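# Remove empty cartridge from sealant gun, leave both on table

## Task

Pull the spent cartridge out of the sealant gun and set it down on the table. The gun has to end up resting directly on the table, not leaning on or lying across anything else. Then state that you are finished.

## Robot and tools

Robot: two arms, left_arm and right_arm. Each has six revolute joints, a two-finger parallel gripper and a wrist camera. The left base sits near (+0.016, +0.278, +0.011) m and the right base near (-0.012, -0.279, +0.012) m. Cameras: cam_high and cam_low are fixed; cam_left_wrist and cam_right_wrist ride on the grippers. All images are 896x504.

Frames: the scene frame has its origin at table-top height, halfway between the arms; +x points out over the table, +y toward left_arm, +z up. Image left/right does not match arm names. Reported end_effector_position (m) and end_effector_quat_wxyz use the scene frame. Offsets in commands are instead taken along the current Hand target's own axes: the fingers point along that gripper's +z, and they open and close along its y. end_effector_position is the point between the finger pads, just behind the tips.

execute_actions(actions, cameras): actions is a list of actions. Each action is a list of up to 15 rows, one row per 1/30 s control step; a short action repeats its final row until 15 steps pass. Every row has 14 numbers in [-1, 1], always for both arms: left dx, dy, dz, rx, ry, rz, opening, then right dx, dy, dz, rx, ry, rz, opening. dx..rz are an offset, not a pose, measured from the arm's Hand target at the start of that action (not from the previous row), in the Hand target's axes. Scale: 1.0 = 0.6 m for translation or 180 degrees for rotation; rx, ry, rz form one rotation vector. Repeating the same offset in a new action moves the arm further. All six zeros re-request the current Hand target. Opening is absolute: +1 fully open (pad gap about 87 mm), +0.5 about 69 mm, 0 about 43 mm, -0.5 about 18 mm, -1 closed. A 0 in the opening slot is a real command, so resend the present opening to keep a gripper unchanged. cameras: list of names, ["all"], or []; an empty actions list returns the state and all images.

move(target, speed, blend, opening_speed, blocking, cameras): target is one 14-number row as above, or a list of up to 15 rows; every row is an offset from the same starting Hand targets, not from the previous row. speed is the top path speed in m/s, 0.002 to 2.9, default 0.25 (rotation up to twice that in rad/s); one value or one per target. blend (m) rounds corners between listed targets; 0 stops at each. opening_speed (at least 0.2 per second on the -1..+1 scale) makes fingers change gradually. Paths are straight, finish together, and last at most 10 s. They do not avoid obstacles or the other arm. Faster moves lag and stray more and hit harder. The result adds a move: line with the ending (done, off_target, moving, held, fault) and any limits (paced = commanded pose clipped, held = steps withheld). done means within 10 mm and 2 degrees; it says nothing about contact. blocking=false returns early while the move keeps running.

wait(seconds 0 to 10) lets the scene run with last commands held. stop brakes a running move. zoom_image(camera, region [x0, y0, x1, y1], at most 504x504 px) enlarges part of that camera's latest image. read_manual returns URDF licence text only. finished_scene(scene) ends the scene with its number; call it only once the cartridge and gun rest on the table as required.

Result lines: end_effector_position and quaternion per arm; Hand target (the last commanded pose after clipping, from which the next offsets count); Tool commands; grip_measured (measured finger position on the command scale; in Joint positions the gripper is 0 closed to 1 open); Joint positions, Joint velocities (may be omitted when all are at rest), Joint torques (include arm weight; joints 1 to 3 wrap at +-28 N m); step readings of position during actions; MOTOR HOT or OVER-TEMPERATURE FAULT warnings.

Motion behaviour: commanded orientation is limited to 40 degrees from the measured one each step. Friction and gravity often leave the gripper short, low or tilted, especially far out; small moves may not happen or go sideways. Check position and orientation after each move and correct with a new offset. Keep paths away from an arm's own base so its shoulder posture does not flip.

Gripping: note grip_measured when the fingers first touch the part, then command about 0.04 below that to squeeze firmly (less for a lighter hold). Readings can be off by about 1 mm. Close slowly; a fast close can overshoot.

Avoid: dropping parts or releasing them while moving, letting anything leave the table, slamming into the table or fixed things, and pressing the arms, grippers or wrist cameras against each other (the clearance check does not guard grippers). Do not squeeze the other arm's fingers. To end a push against something, command the target back past the gripper. Long holding, stretched reach or pushing toward unreachable poses heats motors; at 90 °C the arm folds and stops working. Loose objects may be nudged by outside disturbances now and then.

Each tool is called after "Request:" as name(argument=value, ...) on one line, values as JSON.

## Session

Request:
execute_actions(actions=[])

Scene clock: 0.00 s.
left_arm: end_effector_position=(+0.3795, +0.3536, +0.0358) grip_measured=+1.000 end_effector_quat_wxyz=(+0.520, -0.146, +0.828, +0.148) | right_arm: end_effector_position=(+0.3802, -0.2800, +0.0944) grip_measured=+1.000 end_effector_quat_wxyz=(+0.614, +0.003, +0.789, -0.013)
Joint positions: left_arm=[-0.012 1.609 0.39 0.757 -0.374 -0.077 1] | right_arm=[0.012 1.487 0.375 0.864 0.038 -0.009 1]
Joint velocities: within noise
Joint torques (N m): no reading
Heat: left arm: 28 °C; right arm: 24 °C.
Hand target: left_arm +0.3832, +0.3537, +0.0415; +0.528, -0.147, +0.823, +0.147 | right_arm +0.3818, -0.2800, +0.0978; +0.617, +0.003, +0.787, -0.013
Tool commands: left_gripper/opening=+1.0 right_gripper/opening=+1.0

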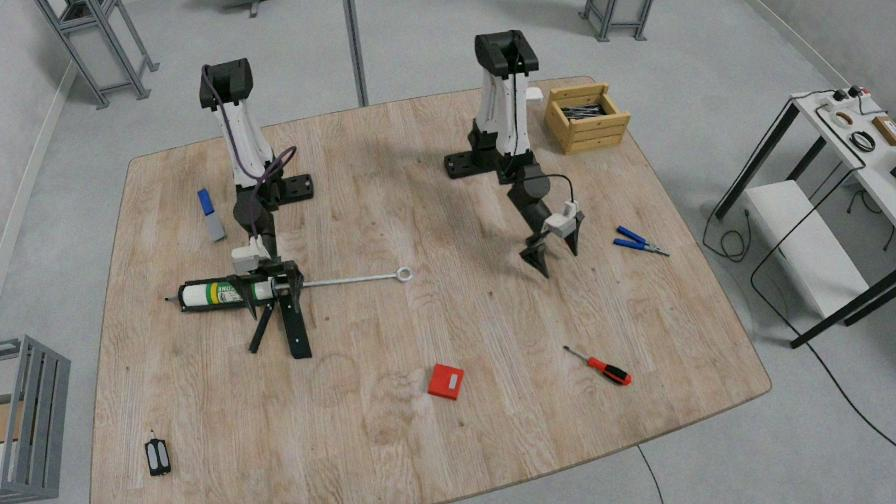

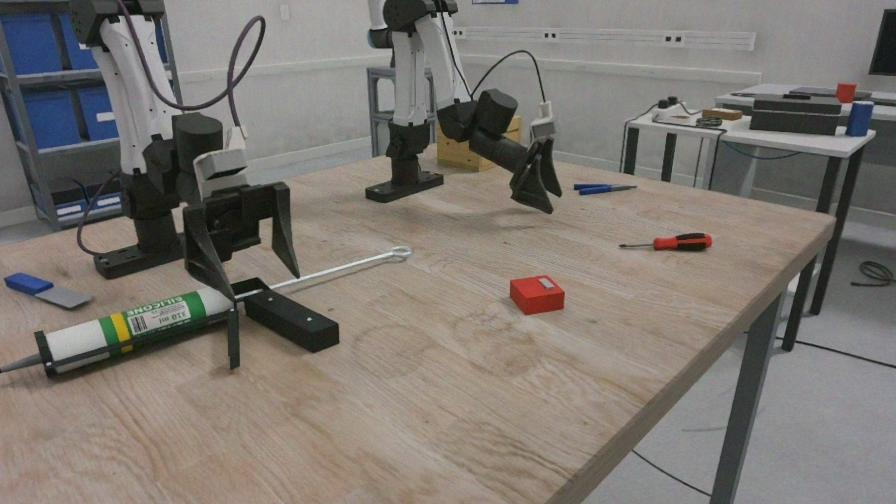

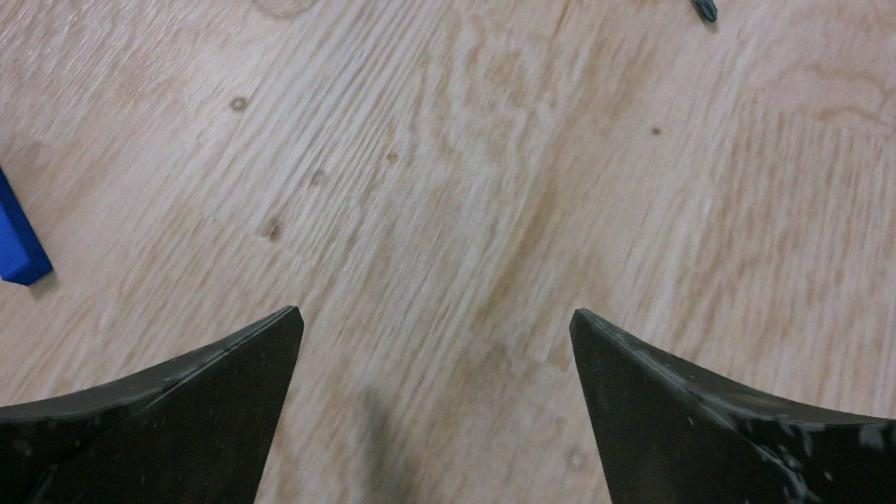

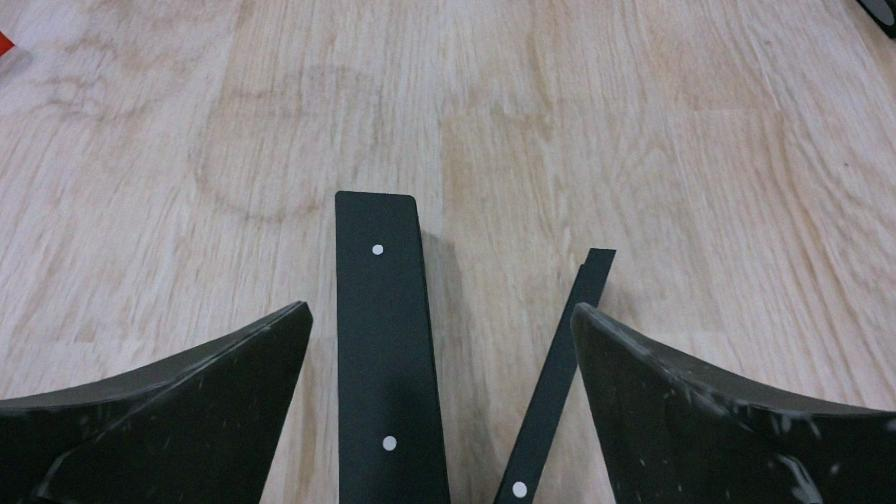

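Request:
zoom_image(camera="cam_low", region=[0, 220, 420, 400])

Request:
zoom_image(camera="cam_high", region=[140, 220, 440, 380])

Scaled by 1.200 from the camera's 896x504 image, which has a finer 1280x720 frame.

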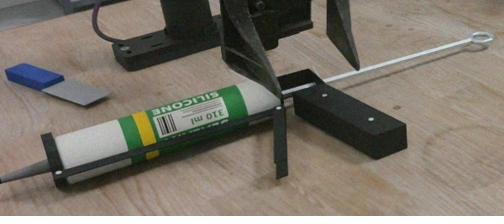

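Scaled by 1.680 from the camera's 896x504 image, which has a finer 1280x720 frame.

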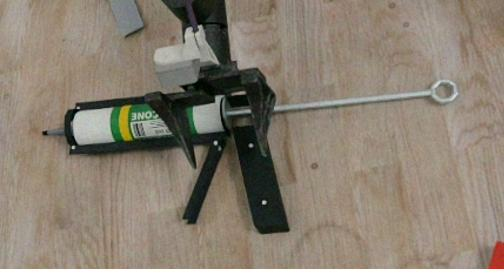

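Request:
move(target=[0,0,0,0,0,0,1,-0.32,-0.133,-0.372,0,0,0,1], cameras=["cam_right_wrist","cam_high","cam_low"])

Scene clock: 13.83 s.
left_arm: end_effector_position=(+0.3795, +0.3536, +0.0358) grip_measured=+1.000 end_effector_quat_wxyz=(+0.520, -0.146, +0.828, +0.148) | right_arm: end_effector_position=(+0.2096, -0.3530, +0.3325) grip_measured=+1.000 end_effector_quat_wxyz=(+0.614, +0.011, +0.789, -0.012)
Joint positions: left_arm=[-0.012 1.609 0.39 0.757 -0.374 -0.077 1] | right_arm=[-0.843 0.695 1.074 -0.729 -0.776 -0.255 1]
Joint torques (N m): left_arm=[-0.17 -6.5 4.41 1.82 -0.13 0.11] | right_arm=[-0.77 1.57 8.27 2.07 -0.5 -0.12]
Heat: left arm: 28 °C; right arm: 25 °C.
Hand target: left_arm +0.3832, +0.3537, +0.0415; +0.528, -0.147, +0.823, +0.147 | right_arm +0.2091, -0.3521, +0.3388; +0.617, +0.003, +0.787, -0.013
Off the commanded pose: left_arm 0.007 m, 1 deg | right_arm 0.006 m, 1 deg.
move: done
camera_calibration:
cam_right_wrist: T_world_to_cam=[[-0.0230192, -0.999684, -0.0100964, -0.347526], [-0.887424, 0.0250829, -0.460271, 0.37286], [0.460379, -0.00163526, -0.887721, 0.344442], [0, 0, 0, 1]] pos_world=[0.164311, -0.356205, 0.473876]
Images, in order (width x height): cam_high 896x504, cam_low 896x504, cam_right_wrist 896x504.

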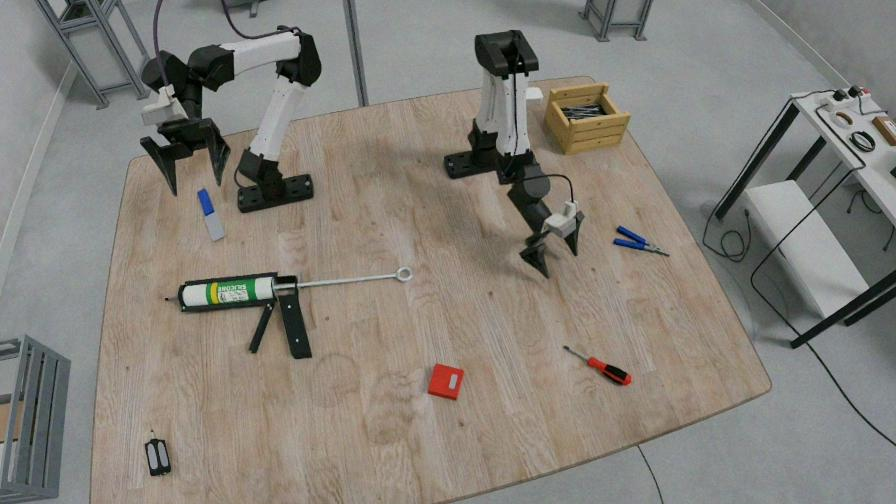

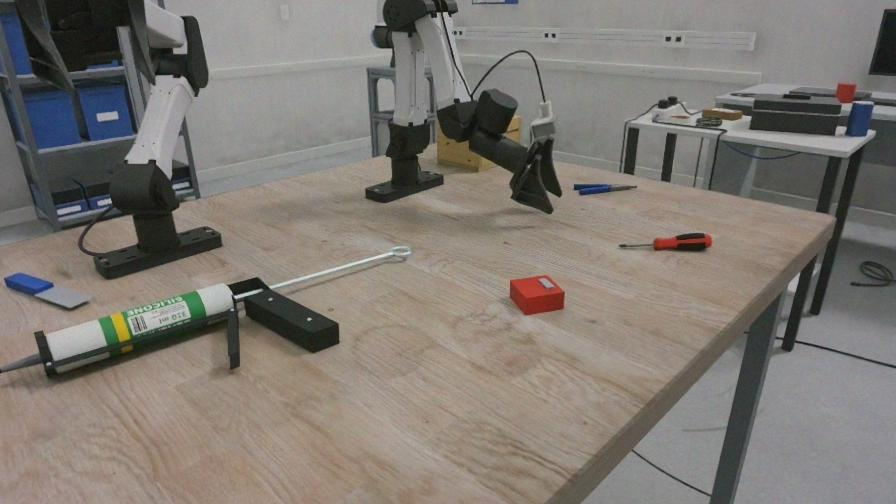

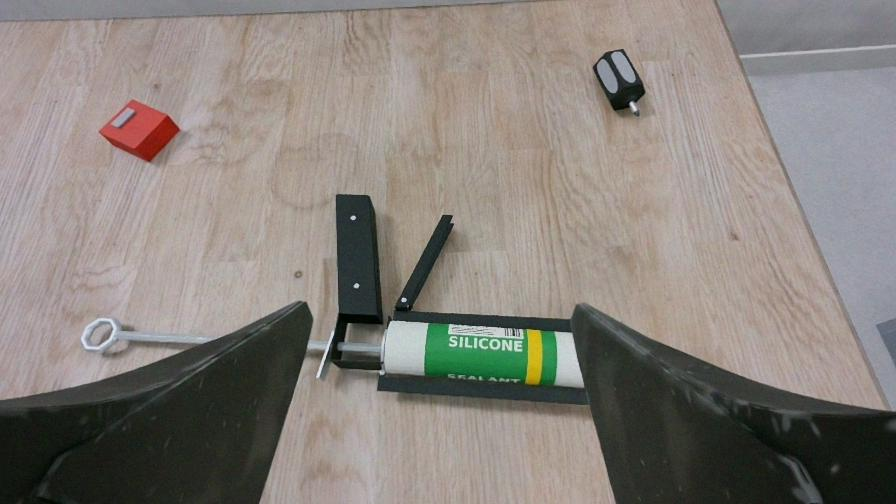

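Request:
zoom_image(camera="cam_right_wrist", region=[300, 290, 620, 430])

Request:
zoom_image(camera="cam_low", region=[200, 230, 360, 370])

Request:
zoom_image(camera="cam_low", region=[0, 300, 150, 390])

Scaled by 1.575 from the camera's 896x504 image, which has a finer 1280x720 frame.

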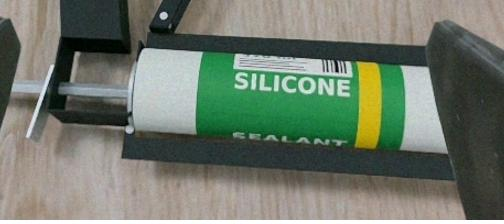

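Scaled by 3.150 from the camera's 896x504 image, which has a finer 1280x720 frame.

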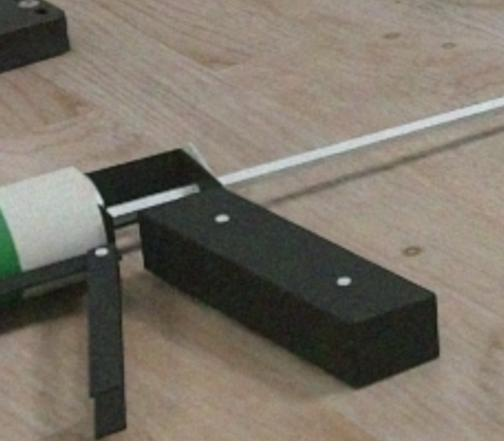

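Scaled by 3.360 from the camera's 896x504 image, which has a finer 1280x720 frame.

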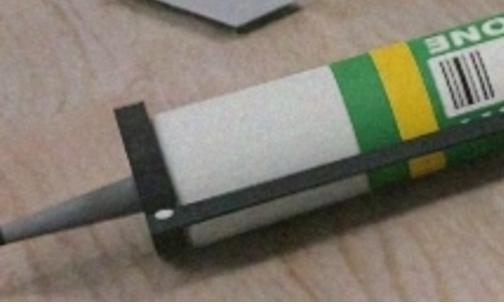

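Request:
move(target=[0,0,0,0,0,0,1,0.317,0.12,0.106,0,0,0,1], cameras=["cam_right_wrist"])

Request:
zoom_image(camera="cam_right_wrist", region=[280, 120, 620, 400])

Scene clock: 27.50 s.
left_arm: end_effector_position=(+0.3795, +0.3536, +0.0358) grip_measured=+1.000 end_effector_quat_wxyz=(+0.520, -0.146, +0.828, +0.148) | right_arm: end_effector_position=(+0.2259, -0.2838, +0.1417) grip_measured=+1.000 end_effector_quat_wxyz=(+0.621, -0.005, +0.784, -0.014)
Joint positions: left_arm=[-0.012 1.609 0.39 0.757 -0.374 -0.077 1] | right_arm=[-0.019 0.185 0.204 -0.25 0 -0.028 1]
Joint torques (N m): left_arm=[-0.34 -6.39 4.55 1.79 -0.1 0.15] | right_arm=[0.53 2.69 6.57 2.51 0 0.17]
Heat: left arm: 29 °C; right arm: 27 °C.
Hand target: left_arm +0.3832, +0.3537, +0.0415; +0.528, -0.147, +0.823, +0.147 | right_arm +0.2270, -0.2840, +0.1376; +0.617, +0.003, +0.787, -0.013
Off the commanded pose: left_arm 0.007 m, 1 deg | right_arm 0.004 m, 1 deg.
move: done
camera_calibration:
cam_right_wrist: T_world_to_cam=[[-0.000392089, -0.999915, 0.0130253, -0.288359], [-0.879806, -0.00584643, -0.475296, 0.289422], [0.475332, -0.0116461, -0.879729, 0.160282], [0, 0, 0, 1]] pos_world=[0.178335, -0.284776, 0.282322]
Images, in order (width x height): cam_right_wrist 896x504.

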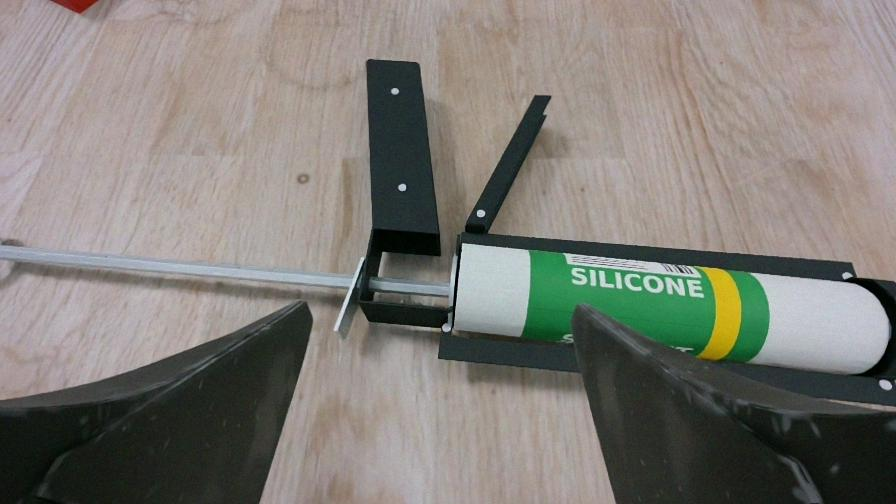

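Scaled by 1.482 from the camera's 896x504 image, which has a finer 1280x720 frame.

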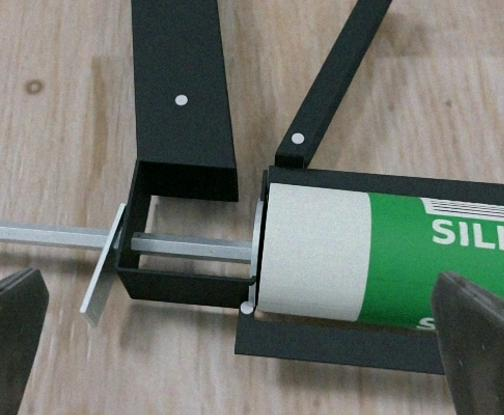

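Request:
move(target=[0,0,0,0,0,0,1,0,-0.36,0,0,0,0,1], cameras=["cam_right_wrist"])

Request:
zoom_image(camera="cam_right_wrist", region=[300, 180, 640, 400])

Scene clock: 36.10 s.
left_arm: end_effector_position=(+0.3795, +0.3536, +0.0358) grip_measured=+1.000 end_effector_quat_wxyz=(+0.520, -0.146, +0.828, +0.148) | right_arm: end_effector_position=(+0.2207, -0.4965, +0.1351) grip_measured=+1.000 end_effector_quat_wxyz=(+0.612, +0.015, +0.790, -0.011)
Joint positions: left_arm=[-0.012 1.609 0.39 0.757 -0.374 -0.077 1] | right_arm=[-1.242 1.26 0.547 0.093 -1.127 -0.573 1]
Joint torques (N m): left_arm=[-0.18 -6.41 4.44 1.75 -0.16 0.15] | right_arm=[-0.44 -2.14 8.72 1.71 -0.64 -0.17]
Heat: left arm: 29 °C; right arm: 27 °C.
Hand target: left_arm +0.3832, +0.3537, +0.0415; +0.528, -0.147, +0.823, +0.147 | right_arm +0.2226, -0.4999, +0.1414; +0.617, +0.003, +0.787, -0.013
Off the commanded pose: left_arm 0.007 m, 1 deg | right_arm 0.007 m, 2 deg.
move: done
camera_calibration:
cam_right_wrist: T_world_to_cam=[[-0.0285406, -0.999474, -0.0153751, -0.49067], [-0.889542, 0.0324116, -0.455703, 0.298899], [0.455961, 0.000670746, -0.889999, 0.166181], [0, 0, 0, 1]] pos_world=[0.176107, -0.500211, 0.276566]
Images, in order (width x height): cam_right_wrist 896x504.

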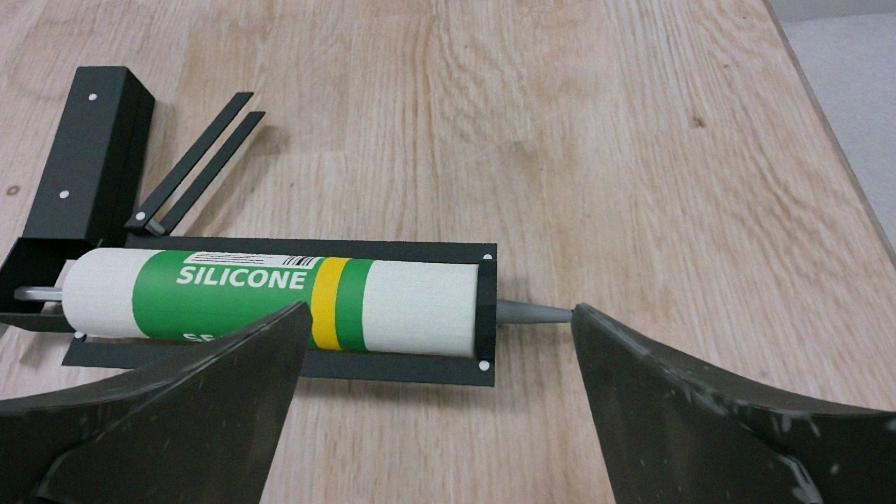

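Scaled by 1.482 from the camera's 896x504 image, which has a finer 1280x720 frame.

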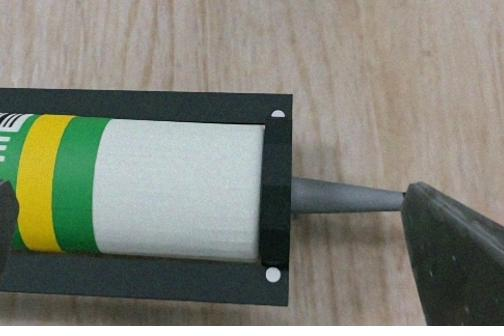

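Request:
move(target=[0,0,0,0,0,0,1,-0.071,0.252,0.063,0.343,0.320,0.444,1], cameras=["cam_right_wrist","cam_low"], speed=0.5)

Scene clock: 59.47 s.
left_arm: end_effector_position=(+0.3795, +0.3536, +0.0358) grip_measured=+1.000 end_effector_quat_wxyz=(+0.520, -0.146, +0.828, +0.148) | right_arm: end_effector_position=(+0.2673, -0.3531, +0.1686) grip_measured=+1.000 end_effector_quat_wxyz=(+0.006, +0.742, +0.670, -0.008)
Joint positions: left_arm=[-0.012 1.609 0.39 0.757 -0.374 -0.077 1] | right_arm=[-0.39 1.673 1.553 -1.448 0.02 1.285 1]
Joint torques (N m): left_arm=[-0.06 -6.45 4.37 1.77 -0.17 0.13] | right_arm=[0.76 -5 8.31 0.27 -0.28 0.17]
Heat: left arm: 30 °C; right arm: 30 °C.
Hand target: left_arm +0.3832, +0.3537, +0.0415; +0.528, -0.147, +0.823, +0.147 | right_arm +0.2726, -0.3492, +0.1711; +0.001, +0.745, +0.667, +0.000
Off the commanded pose: left_arm 0.007 m, 1 deg | right_arm 0.007 m, 1 deg.
move: done
camera_calibration:
cam_right_wrist: T_world_to_cam=[[-0.993513, 0.113201, -0.0108256, 0.304515], [0.0689156, 0.675084, 0.734515, 0.120979], [0.090456, 0.729005, -0.678506, 0.493921], [0, 0, 0, 1]] pos_world=[0.249525, -0.476213, 0.249564]
Images, in order (width x height): cam_low 896x504, cam_right_wrist 896x504.

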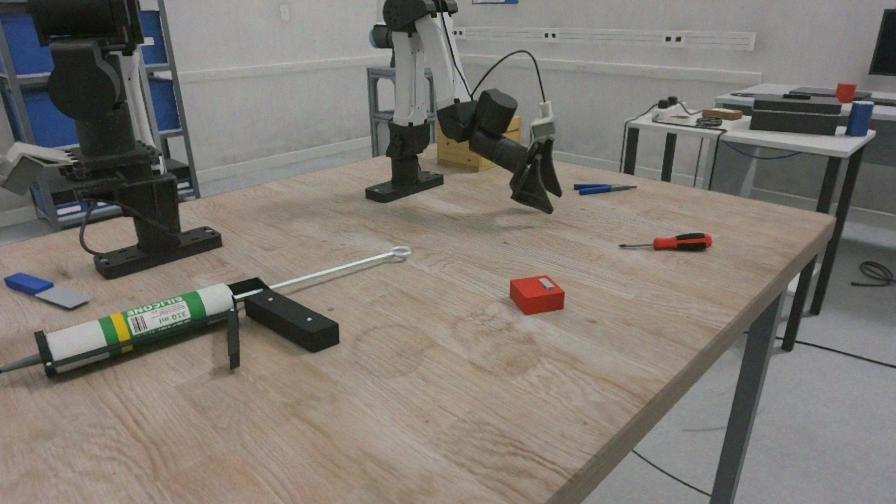

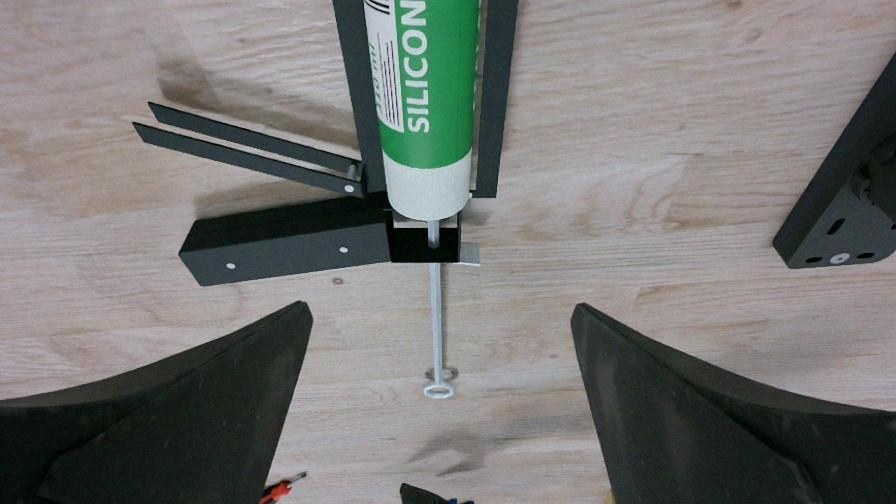

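Request:
move(target=[0,0,0,0,0,0,1,0.007,0.017,0.177,0,0,0,0.6], cameras=["cam_right_wrist","cam_low"])

Request:
zoom_image(camera="cam_low", region=[40, 220, 320, 390])

Scene clock: 65.83 s.
left_arm: end_effector_position=(+0.3795, +0.3536, +0.0358) grip_measured=+1.000 end_effector_quat_wxyz=(+0.520, -0.146, +0.828, +0.148) | right_arm: end_effector_position=(+0.2808, -0.3510, +0.0684) grip_measured=+0.600 end_effector_quat_wxyz=(+0.007, +0.742, +0.670, -0.006)
Joint positions: left_arm=[-0.012 1.609 0.39 0.757 -0.374 -0.077 1] | right_arm=[-0.368 1.742 1.232 -1.053 0.017 1.306 0.8]
Joint torques (N m): left_arm=[-0.28 -6.41 4.45 1.73 -0.11 0.13] | right_arm=[0.51 -5.37 5.33 0.51 -0.28 0.17]
Heat: left arm: 31 °C; right arm: 29 °C.
Hand target: left_arm +0.3832, +0.3537, +0.0415; +0.528, -0.147, +0.823, +0.147 | right_arm +0.2833, -0.3462, +0.0649; +0.001, +0.744, +0.668, +0.000
Off the commanded pose: left_arm 0.007 m, 1 deg | right_arm 0.006 m, 1 deg.
move: done
camera_calibration:
cam_right_wrist: T_world_to_cam=[[-0.9935, 0.112811, -0.0151832, 0.316874], [0.0653484, 0.674482, 0.735394, 0.192989], [0.0932016, 0.729622, -0.67747, 0.422548], [0, 0, 0, 1]] pos_world=[0.262821, -0.474214, 0.149151]
Images, in order (width x height): cam_low 896x504, cam_right_wrist 896x504.

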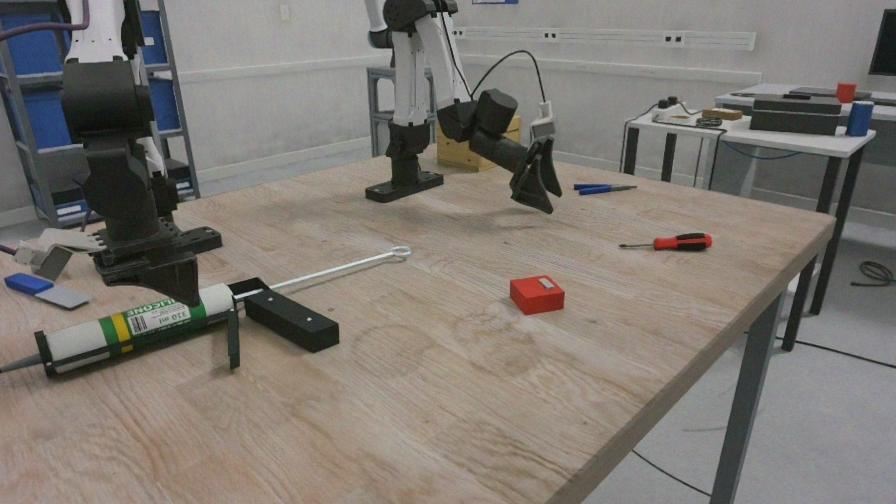

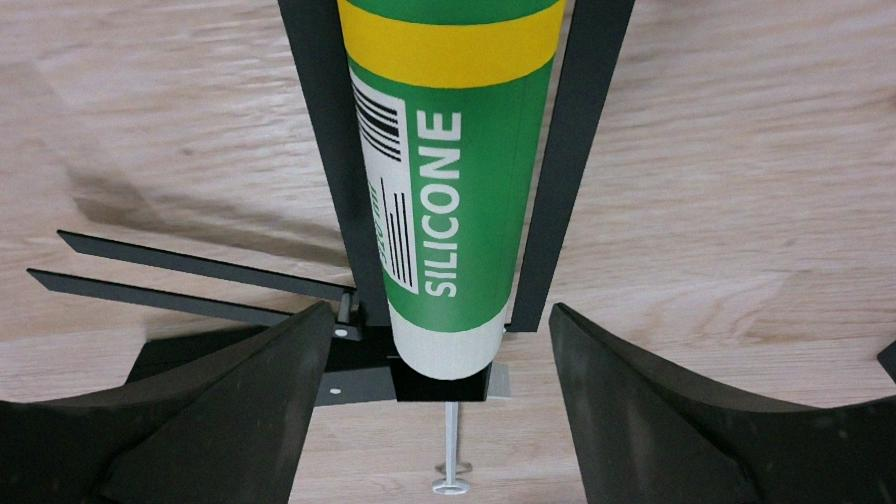

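Scaled by 1.800 from the camera's 896x504 image, which has a finer 1280x720 frame.

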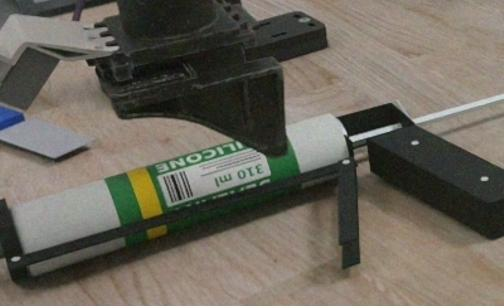

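Request:
move(target=[0,0,0,0,0,0,1,0,-0.003,0.035,0,0,0,0.5], cameras=["cam_low","cam_right_wrist"], speed=0.08)

Request:
zoom_image(camera="cam_low", region=[80, 240, 280, 390])

Scene clock: 70.27 s.
left_arm: end_effector_position=(+0.3795, +0.3536, +0.0358) grip_measured=+1.000 end_effector_quat_wxyz=(+0.520, -0.146, +0.828, +0.148) | right_arm: end_effector_position=(+0.2801, -0.3508, +0.0486) grip_measured=+0.500 end_effector_quat_wxyz=(+0.009, +0.742, +0.670, -0.005)
Joint positions: left_arm=[-0.012 1.609 0.39 0.757 -0.374 -0.077 1] | right_arm=[-0.368 1.759 1.169 -0.97 0.017 1.307 0.75]
Joint torques (N m): left_arm=[-0.12 -6.49 4.27 1.75 -0.13 0.16] | right_arm=[0.42 -5.24 5.14 0.53 -0.23 0.15]
Heat: left arm: 31 °C; right arm: 29 °C.
Hand target: left_arm +0.3832, +0.3537, +0.0415; +0.528, -0.147, +0.823, +0.147 | right_arm +0.2815, -0.3460, +0.0439; +0.001, +0.745, +0.668, +0.000
Off the commanded pose: left_arm 0.007 m, 1 deg | right_arm 0.007 m, 1 deg.
move: done
camera_calibration:
cam_right_wrist: T_world_to_cam=[[-0.993393, 0.113132, -0.0192726, 0.316086], [0.0626831, 0.675558, 0.734637, 0.208589], [0.096131, 0.728576, -0.678186, 0.407835], [0, 0, 0, 1]] pos_world=[0.261717, -0.473812, 0.129443]
Images, in order (width x height): cam_low 896x504, cam_right_wrist 896x504.

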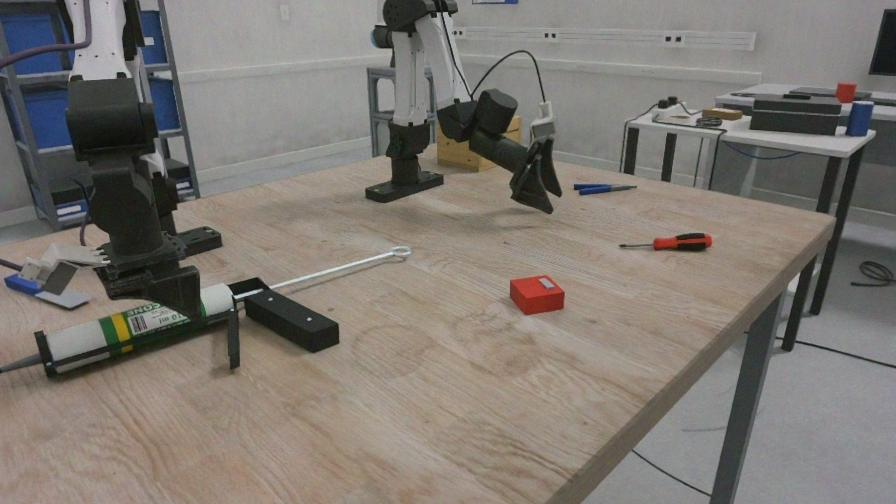

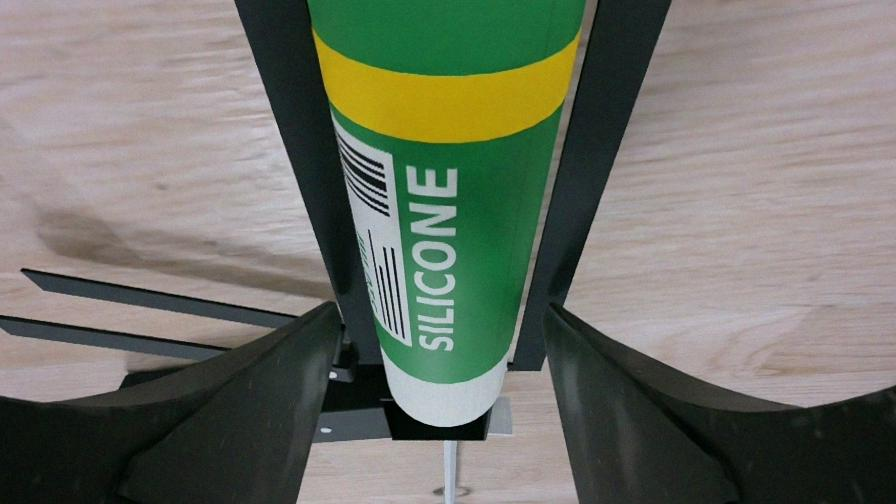

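Scaled by 2.520 from the camera's 896x504 image, which has a finer 1280x720 frame.

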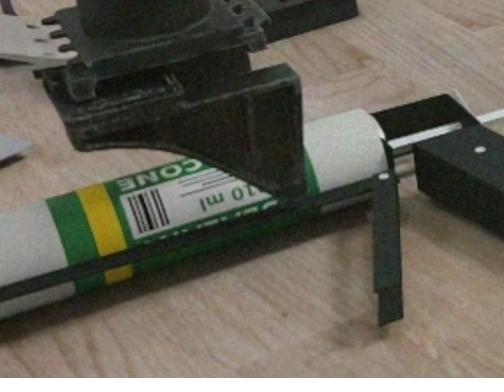

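Request:
move(target=[0,0,0,0,0,0,1,0,0,0,0,0,0,0.0], cameras=["cam_low"], opening_speed=0.6)

Scene clock: 72.97 s.
left_arm: end_effector_position=(+0.3795, +0.3536, +0.0358) grip_measured=+1.000 end_effector_quat_wxyz=(+0.520, -0.146, +0.828, +0.148) | right_arm: end_effector_position=(+0.2793, -0.3505, +0.0486) grip_measured=+0.042 end_effector_quat_wxyz=(+0.007, +0.742, +0.670, -0.006)
Joint positions: left_arm=[-0.012 1.609 0.39 0.757 -0.374 -0.077 1] | right_arm=[-0.368 1.759 1.169 -0.973 0.017 1.307 0.521]
Joint torques (N m): left_arm=[-0.21 -6.32 4.59 1.78 -0.15 0.13] | right_arm=[0.5 -5.12 5 0.59 -0.27 0.09]
Heat: left arm: 31 °C; right arm: 29 °C.
Hand target: left_arm +0.3832, +0.3537, +0.0415; +0.528, -0.147, +0.823, +0.147 | right_arm +0.2815, -0.3460, +0.0439; +0.001, +0.745, +0.668, +0.000
Off the commanded pose: left_arm 0.007 m, 1 deg | right_arm 0.007 m, 1 deg.
move: done
Images, in order (width x height): cam_low 896x504.

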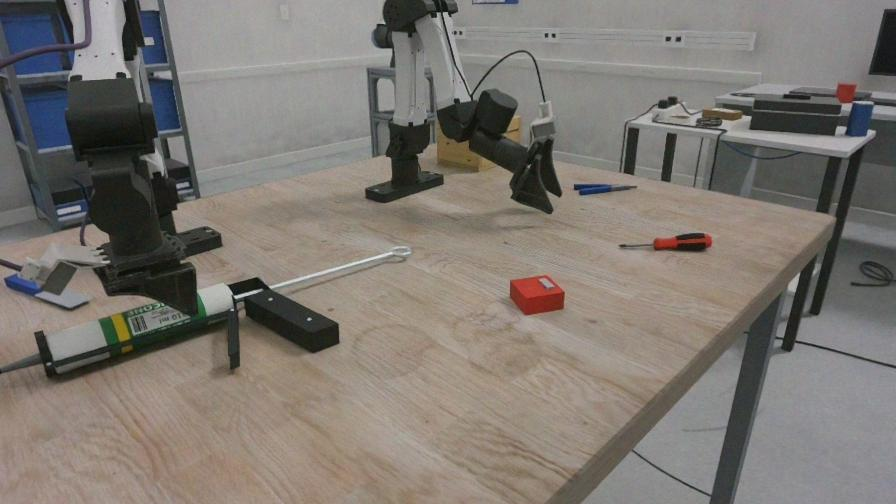

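Request:
move(target=[0,0,0,0,0,0,1,-0.004,0,-0.05,0,0.055,0,0.0], cameras=["cam_low","cam_right_wrist"], speed=0.06)

Request:
zoom_image(camera="cam_low", region=[0, 220, 350, 390])

Scene clock: 77.47 s.
left_arm: end_effector_position=(+0.3795, +0.3536, +0.0358) grip_measured=+1.000 end_effector_quat_wxyz=(+0.520, -0.146, +0.828, +0.148) | right_arm: end_effector_position=(+0.2794, -0.3523, +0.0709) grip_measured=+0.042 end_effector_quat_wxyz=(-0.042, +0.745, +0.664, +0.051)
Joint positions: left_arm=[-0.012 1.609 0.39 0.757 -0.374 -0.077 1] | right_arm=[-0.455 1.781 1.257 -1.086 -0.126 1.232 0.521]
Joint torques (N m): left_arm=[-0.27 -6.41 4.38 1.77 -0.08 0.08] | right_arm=[-0.61 -5.35 7.79 0.06 -0.53 -0.13]
Heat: left arm: 31 °C; right arm: 29 °C.
Hand target: left_arm +0.3832, +0.3537, +0.0415; +0.528, -0.147, +0.823, +0.147 | right_arm +0.2812, -0.3485, +0.0740; -0.056, +0.742, +0.665, +0.064
Off the commanded pose: left_arm 0.007 m, 1 deg | right_arm 0.005 m, 2 deg.
move: done
camera_calibration:
cam_right_wrist: T_world_to_cam=[[-0.991522, 0.128969, -0.0158214, 0.320741], [0.0592155, 0.556889, 0.828474, 0.145808], [0.115658, 0.820513, -0.559805, 0.442695], [0, 0, 0, 1]] pos_world=[0.258186, -0.485801, 0.1321]
Images, in order (width x height): cam_low 896x504, cam_right_wrist 896x504.

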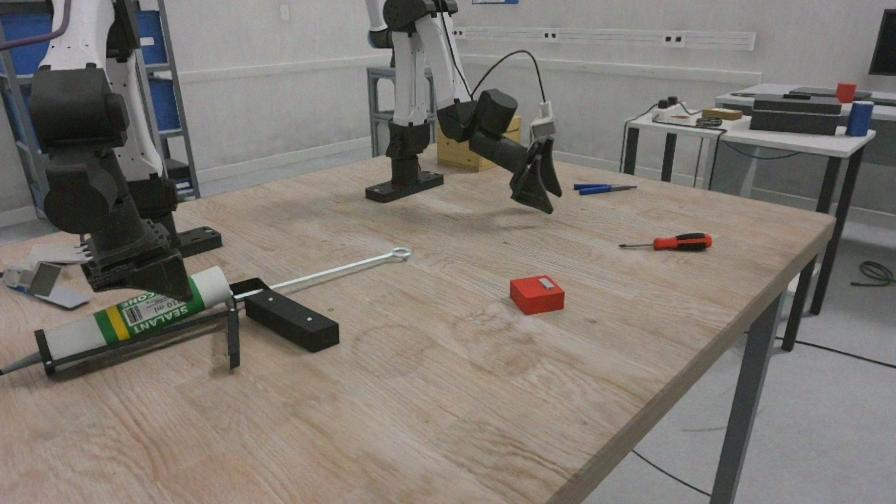

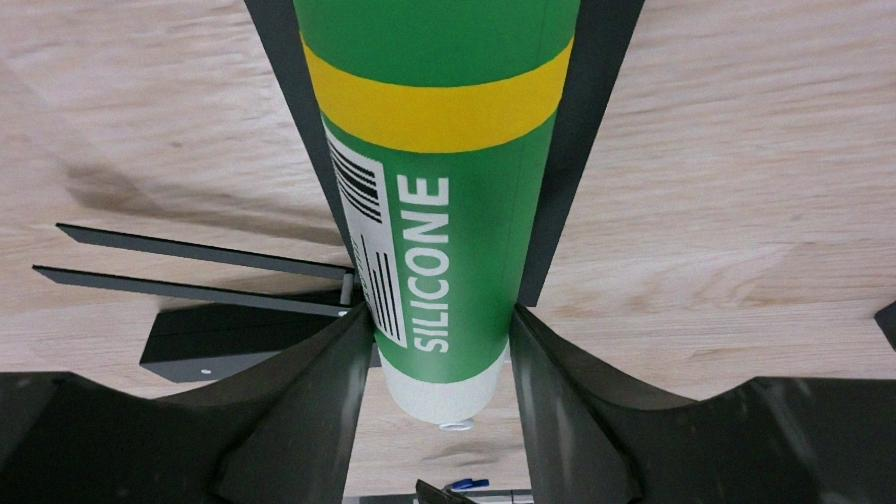

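Scaled by 1.440 from the camera's 896x504 image, which has a finer 1280x720 frame.

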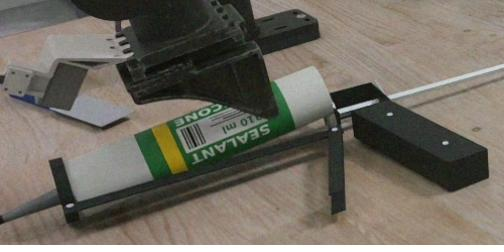

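Request:
move(target=[[0,0,0,0,0,0,1,-0.003,0,-0.044,0,0.05,0,0.0],[0,0,0,0,0,0,1,0.08,0,-0.06,0,0.05,0,0.0]], cameras=["cam_low"], speed=0.07, blend=0.01)

Request:
zoom_image(camera="cam_low", region=[0, 220, 350, 390])

Scene clock: 83.83 s.
left_arm: end_effector_position=(+0.3795, +0.3536, +0.0358) grip_measured=+1.000 end_effector_quat_wxyz=(+0.520, -0.146, +0.828, +0.148) | right_arm: end_effector_position=(+0.2853, -0.3134, +0.1094) grip_measured=+0.036 end_effector_quat_wxyz=(-0.111, +0.733, +0.663, +0.109)
Joint positions: left_arm=[-0.012 1.609 0.39 0.757 -0.374 -0.077 1] | right_arm=[-0.418 1.794 1.369 -1.264 -0.291 1.239 0.518]
Joint torques (N m): left_arm=[-0.2 -6.45 4.49 1.75 -0.17 0.08] | right_arm=[0.32 -9.01 4.86 0.04 -0.48 0.21]
Heat: left arm: 31 °C; right arm: 29 °C.
Hand target: left_arm +0.3832, +0.3537, +0.0415; +0.528, -0.147, +0.823, +0.147 | right_arm +0.2856, -0.3075, +0.1176; -0.108, +0.734, +0.659, +0.122
Off the commanded pose: left_arm 0.007 m, 1 deg | right_arm 0.010 m, 2 deg.
move: done
Images, in order (width x height): cam_low 896x504.

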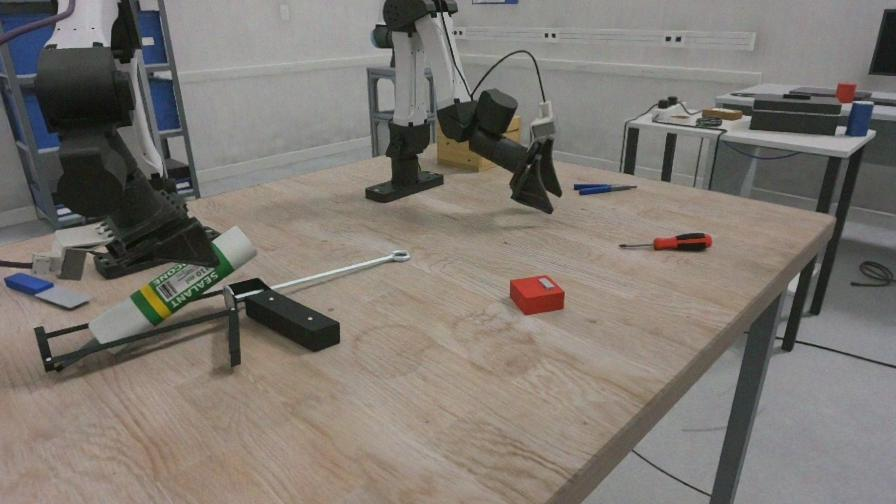

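Scaled by 1.440 from the camera's 896x504 image, which has a finer 1280x720 frame.

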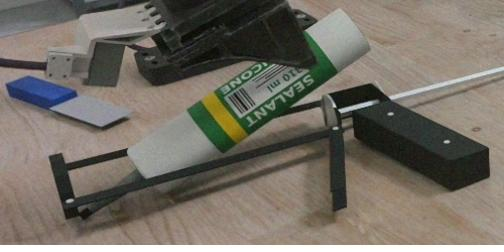

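Request:
move(target=[[0,0,0,0,0,0,1,0.075,0,-0.01,0,0,0,0.0],[0,0,0,0,0,0,1,0.14,0,-0.18,0,0,0,0.0]], cameras=["cam_low","cam_high"], speed=0.12, blend=0.01)

Scene clock: 88.53 s.
left_arm: end_effector_position=(+0.3795, +0.3536, +0.0358) grip_measured=+1.000 end_effector_quat_wxyz=(+0.520, -0.146, +0.828, +0.148) | right_arm: end_effector_position=(+0.2902, -0.2663, +0.2363) grip_measured=+0.000 end_effector_quat_wxyz=(-0.065, +0.738, +0.654, +0.153)
Joint positions: left_arm=[-0.012 1.609 0.39 0.757 -0.374 -0.077 1] | right_arm=[-0.283 1.643 1.7 -1.572 -0.329 1.421 0.5]
Joint torques (N m): left_arm=[-0.31 -6.68 4.52 1.76 -0.15 0.13] | right_arm=[-0.13 -6.57 7.58 0.34 -0.42 0.2]
Heat: left arm: 32 °C; right arm: 29 °C.
Hand target: left_arm +0.3832, +0.3537, +0.0415; +0.528, -0.147, +0.823, +0.147 | right_arm +0.2903, -0.2630, +0.2468; -0.108, +0.735, +0.659, +0.122
Off the commanded pose: left_arm 0.007 m, 1 deg | right_arm 0.011 m, 6 deg.
joint sent to its limit (right arm) — joint 4 (wrist pitch), lower limit. The joint targets are off in orientation, not in position.
move: off_target (right_arm)
Images, in order (width x height): cam_high 896x504, cam_low 896x504.

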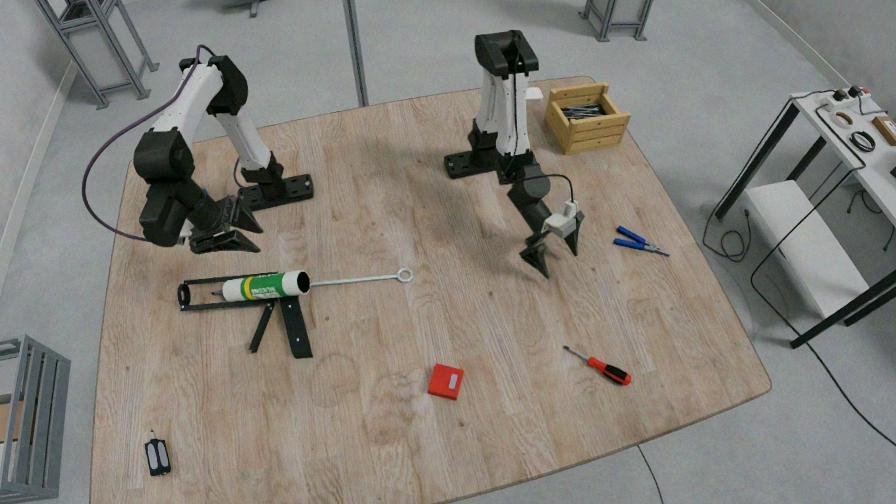

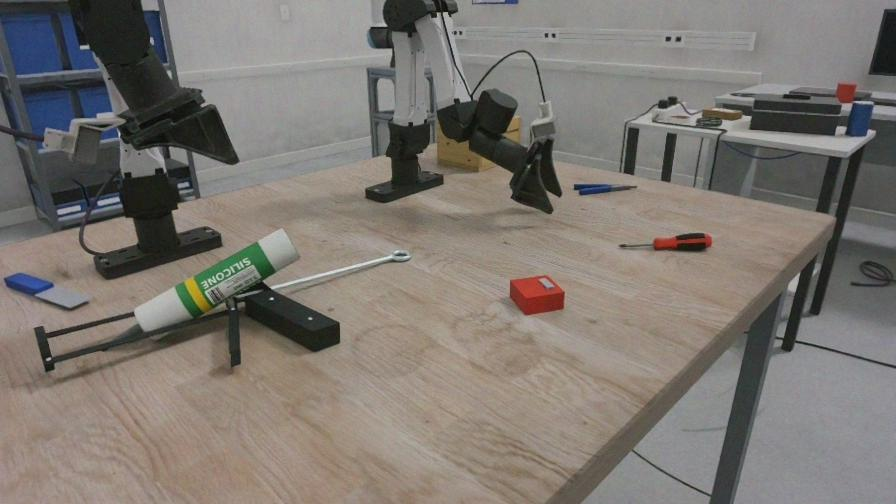

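Request:
move(target=[0,0,0,0,0,0,1,0,0.0,0,0,0,0,0.6], cameras=["cam_right_wrist"])

Request:
zoom_image(camera="cam_low", region=[20, 210, 350, 390])

Scene clock: 91.27 s.
left_arm: end_effector_position=(+0.3795, +0.3536, +0.0358) grip_measured=+1.000 end_effector_quat_wxyz=(+0.520, -0.146, +0.828, +0.148) | right_arm: end_effector_position=(+0.2902, -0.2662, +0.2364) grip_measured=+0.600 end_effector_quat_wxyz=(-0.065, +0.738, +0.654, +0.153)
Joint positions: left_arm=[-0.012 1.609 0.39 0.757 -0.374 -0.077 1] | right_arm=[-0.283 1.643 1.7 -1.572 -0.329 1.421 0.8]
Joint torques (N m): left_arm=[-0.12 -6.3 4.44 1.77 -0.1 0.12] | right_arm=[-0.03 -6.63 7.73 0.38 -0.46 0.23]
Heat: left arm: 32 °C; right arm: 29 °C.
Hand target: left_arm +0.3832, +0.3537, +0.0415; +0.528, -0.147, +0.823, +0.147 | right_arm +0.2903, -0.2629, +0.2468; -0.108, +0.734, +0.659, +0.122
Off the commanded pose: left_arm 0.007 m, 1 deg | right_arm 0.011 m, 6 deg.
joint sent to its limit (right arm) — joint 4 (wrist pitch), lower limit. The joint targets are off in orientation, not in position.
move: off_target (right_arm)
camera_calibration:
cam_right_wrist: T_world_to_cam=[[-0.981966, 0.152263, -0.112066, 0.34921], [-0.0411719, 0.406308, 0.912808, -0.0707305], [0.18452, 0.900961, -0.392712, 0.425332], [0, 0, 0, 1]] pos_world=[0.261518, -0.40764, 0.270731]
Images, in order (width x height): cam_right_wrist 896x504.

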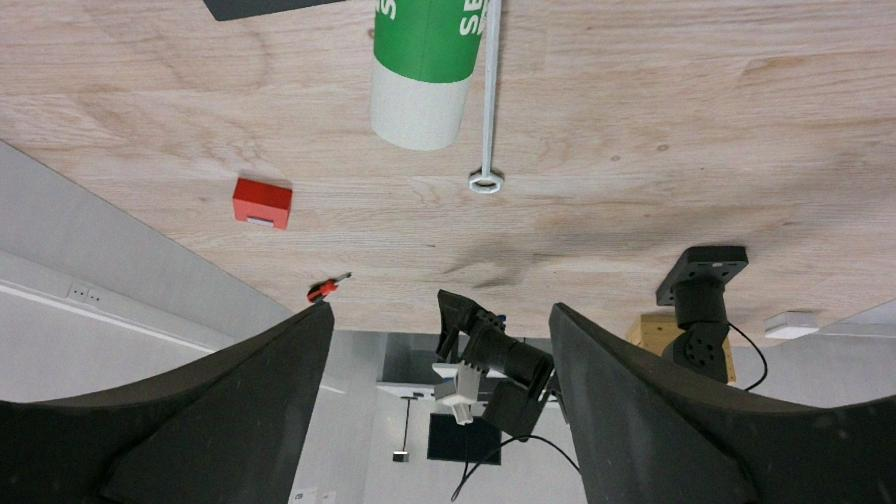

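This scene's latest camera images include none from cam_low. They are from: cam_right_wrist. cam_low's image comes with the result of a call that names it in "cameras".

Request:
move(target=[0,0,0,0,0,0,1,-0.113,0.028,-0.008,-0.007,-0.104,0.048,0.8], cameras=["cam_right_wrist","cam_low"])

Request:
zoom_image(camera="cam_low", region=[20, 210, 350, 390])

Scene clock: 100.03 s.
left_arm: end_effector_position=(+0.3795, +0.3536, +0.0358) grip_measured=+1.000 end_effector_quat_wxyz=(+0.520, -0.146, +0.828, +0.148) | right_arm: end_effector_position=(+0.2972, -0.3245, +0.2282) grip_measured=+0.800 end_effector_quat_wxyz=(+0.034, +0.786, +0.615, +0.044)
Joint positions: left_arm=[-0.012 1.609 0.39 0.757 -0.374 -0.077 1] | right_arm=[-0.302 1.676 1.786 -1.574 -0.032 1.516 0.9]
Joint torques (N m): left_arm=[-0.24 -6.56 4.62 1.76 -0.16 0.11] | right_arm=[-0.36 -4.78 8.17 0.51 0.06 0.19]
Heat: left arm: 32 °C; right arm: 29 °C.
Hand target: left_arm +0.3832, +0.3537, +0.0415; +0.528, -0.147, +0.823, +0.147 | right_arm +0.2999, -0.3301, +0.2297; -0.001, +0.793, +0.609, +0.000
Off the commanded pose: left_arm 0.007 m, 1 deg | right_arm 0.006 m, 7 deg.
joint sent to its limit (right arm) — joint 4 (wrist pitch), lower limit. The joint targets are off in orientation, not in position.
move: off_target (right_arm)
camera_calibration:
cam_right_wrist: T_world_to_cam=[[-0.960172, 0.252158, -0.120355, 0.391872], [0.0740297, 0.644944, 0.760635, 0.0387428], [0.269423, 0.721431, -0.637925, 0.445855], [0, 0, 0, 1]] pos_world=[0.253273, -0.445454, 0.302117]
Images, in order (width x height): cam_low 896x504, cam_right_wrist 896x504.

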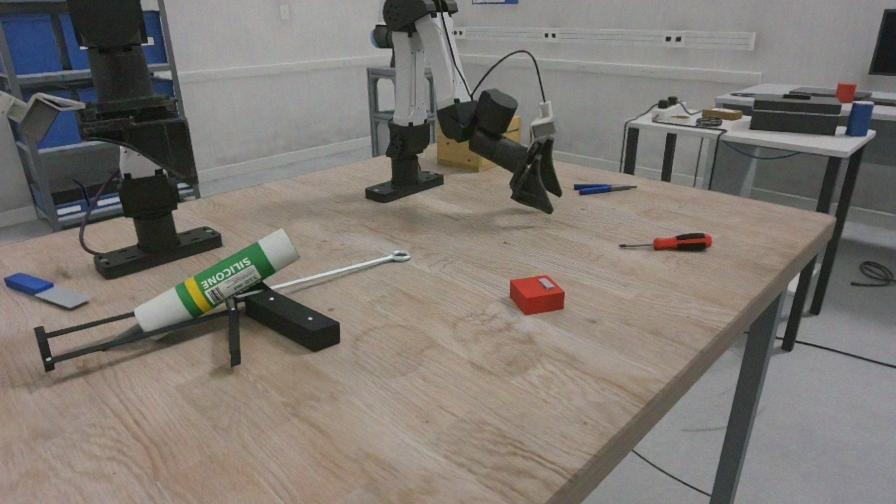

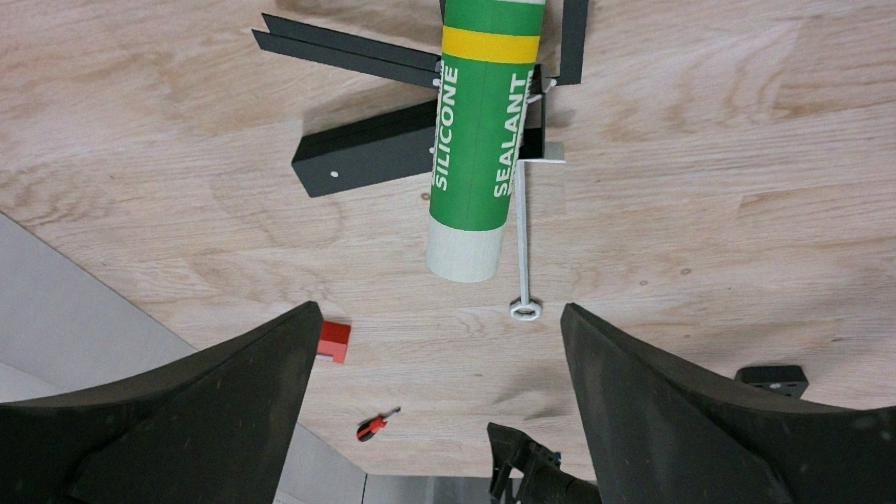

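Scaled by 1.527 from the camera's 896x504 image, which has a finer 1280x720 frame.

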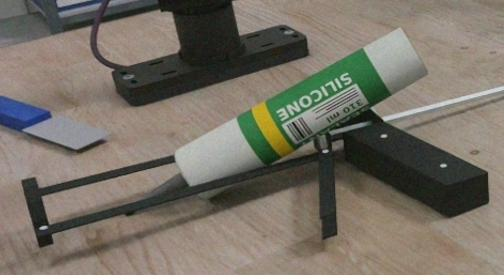

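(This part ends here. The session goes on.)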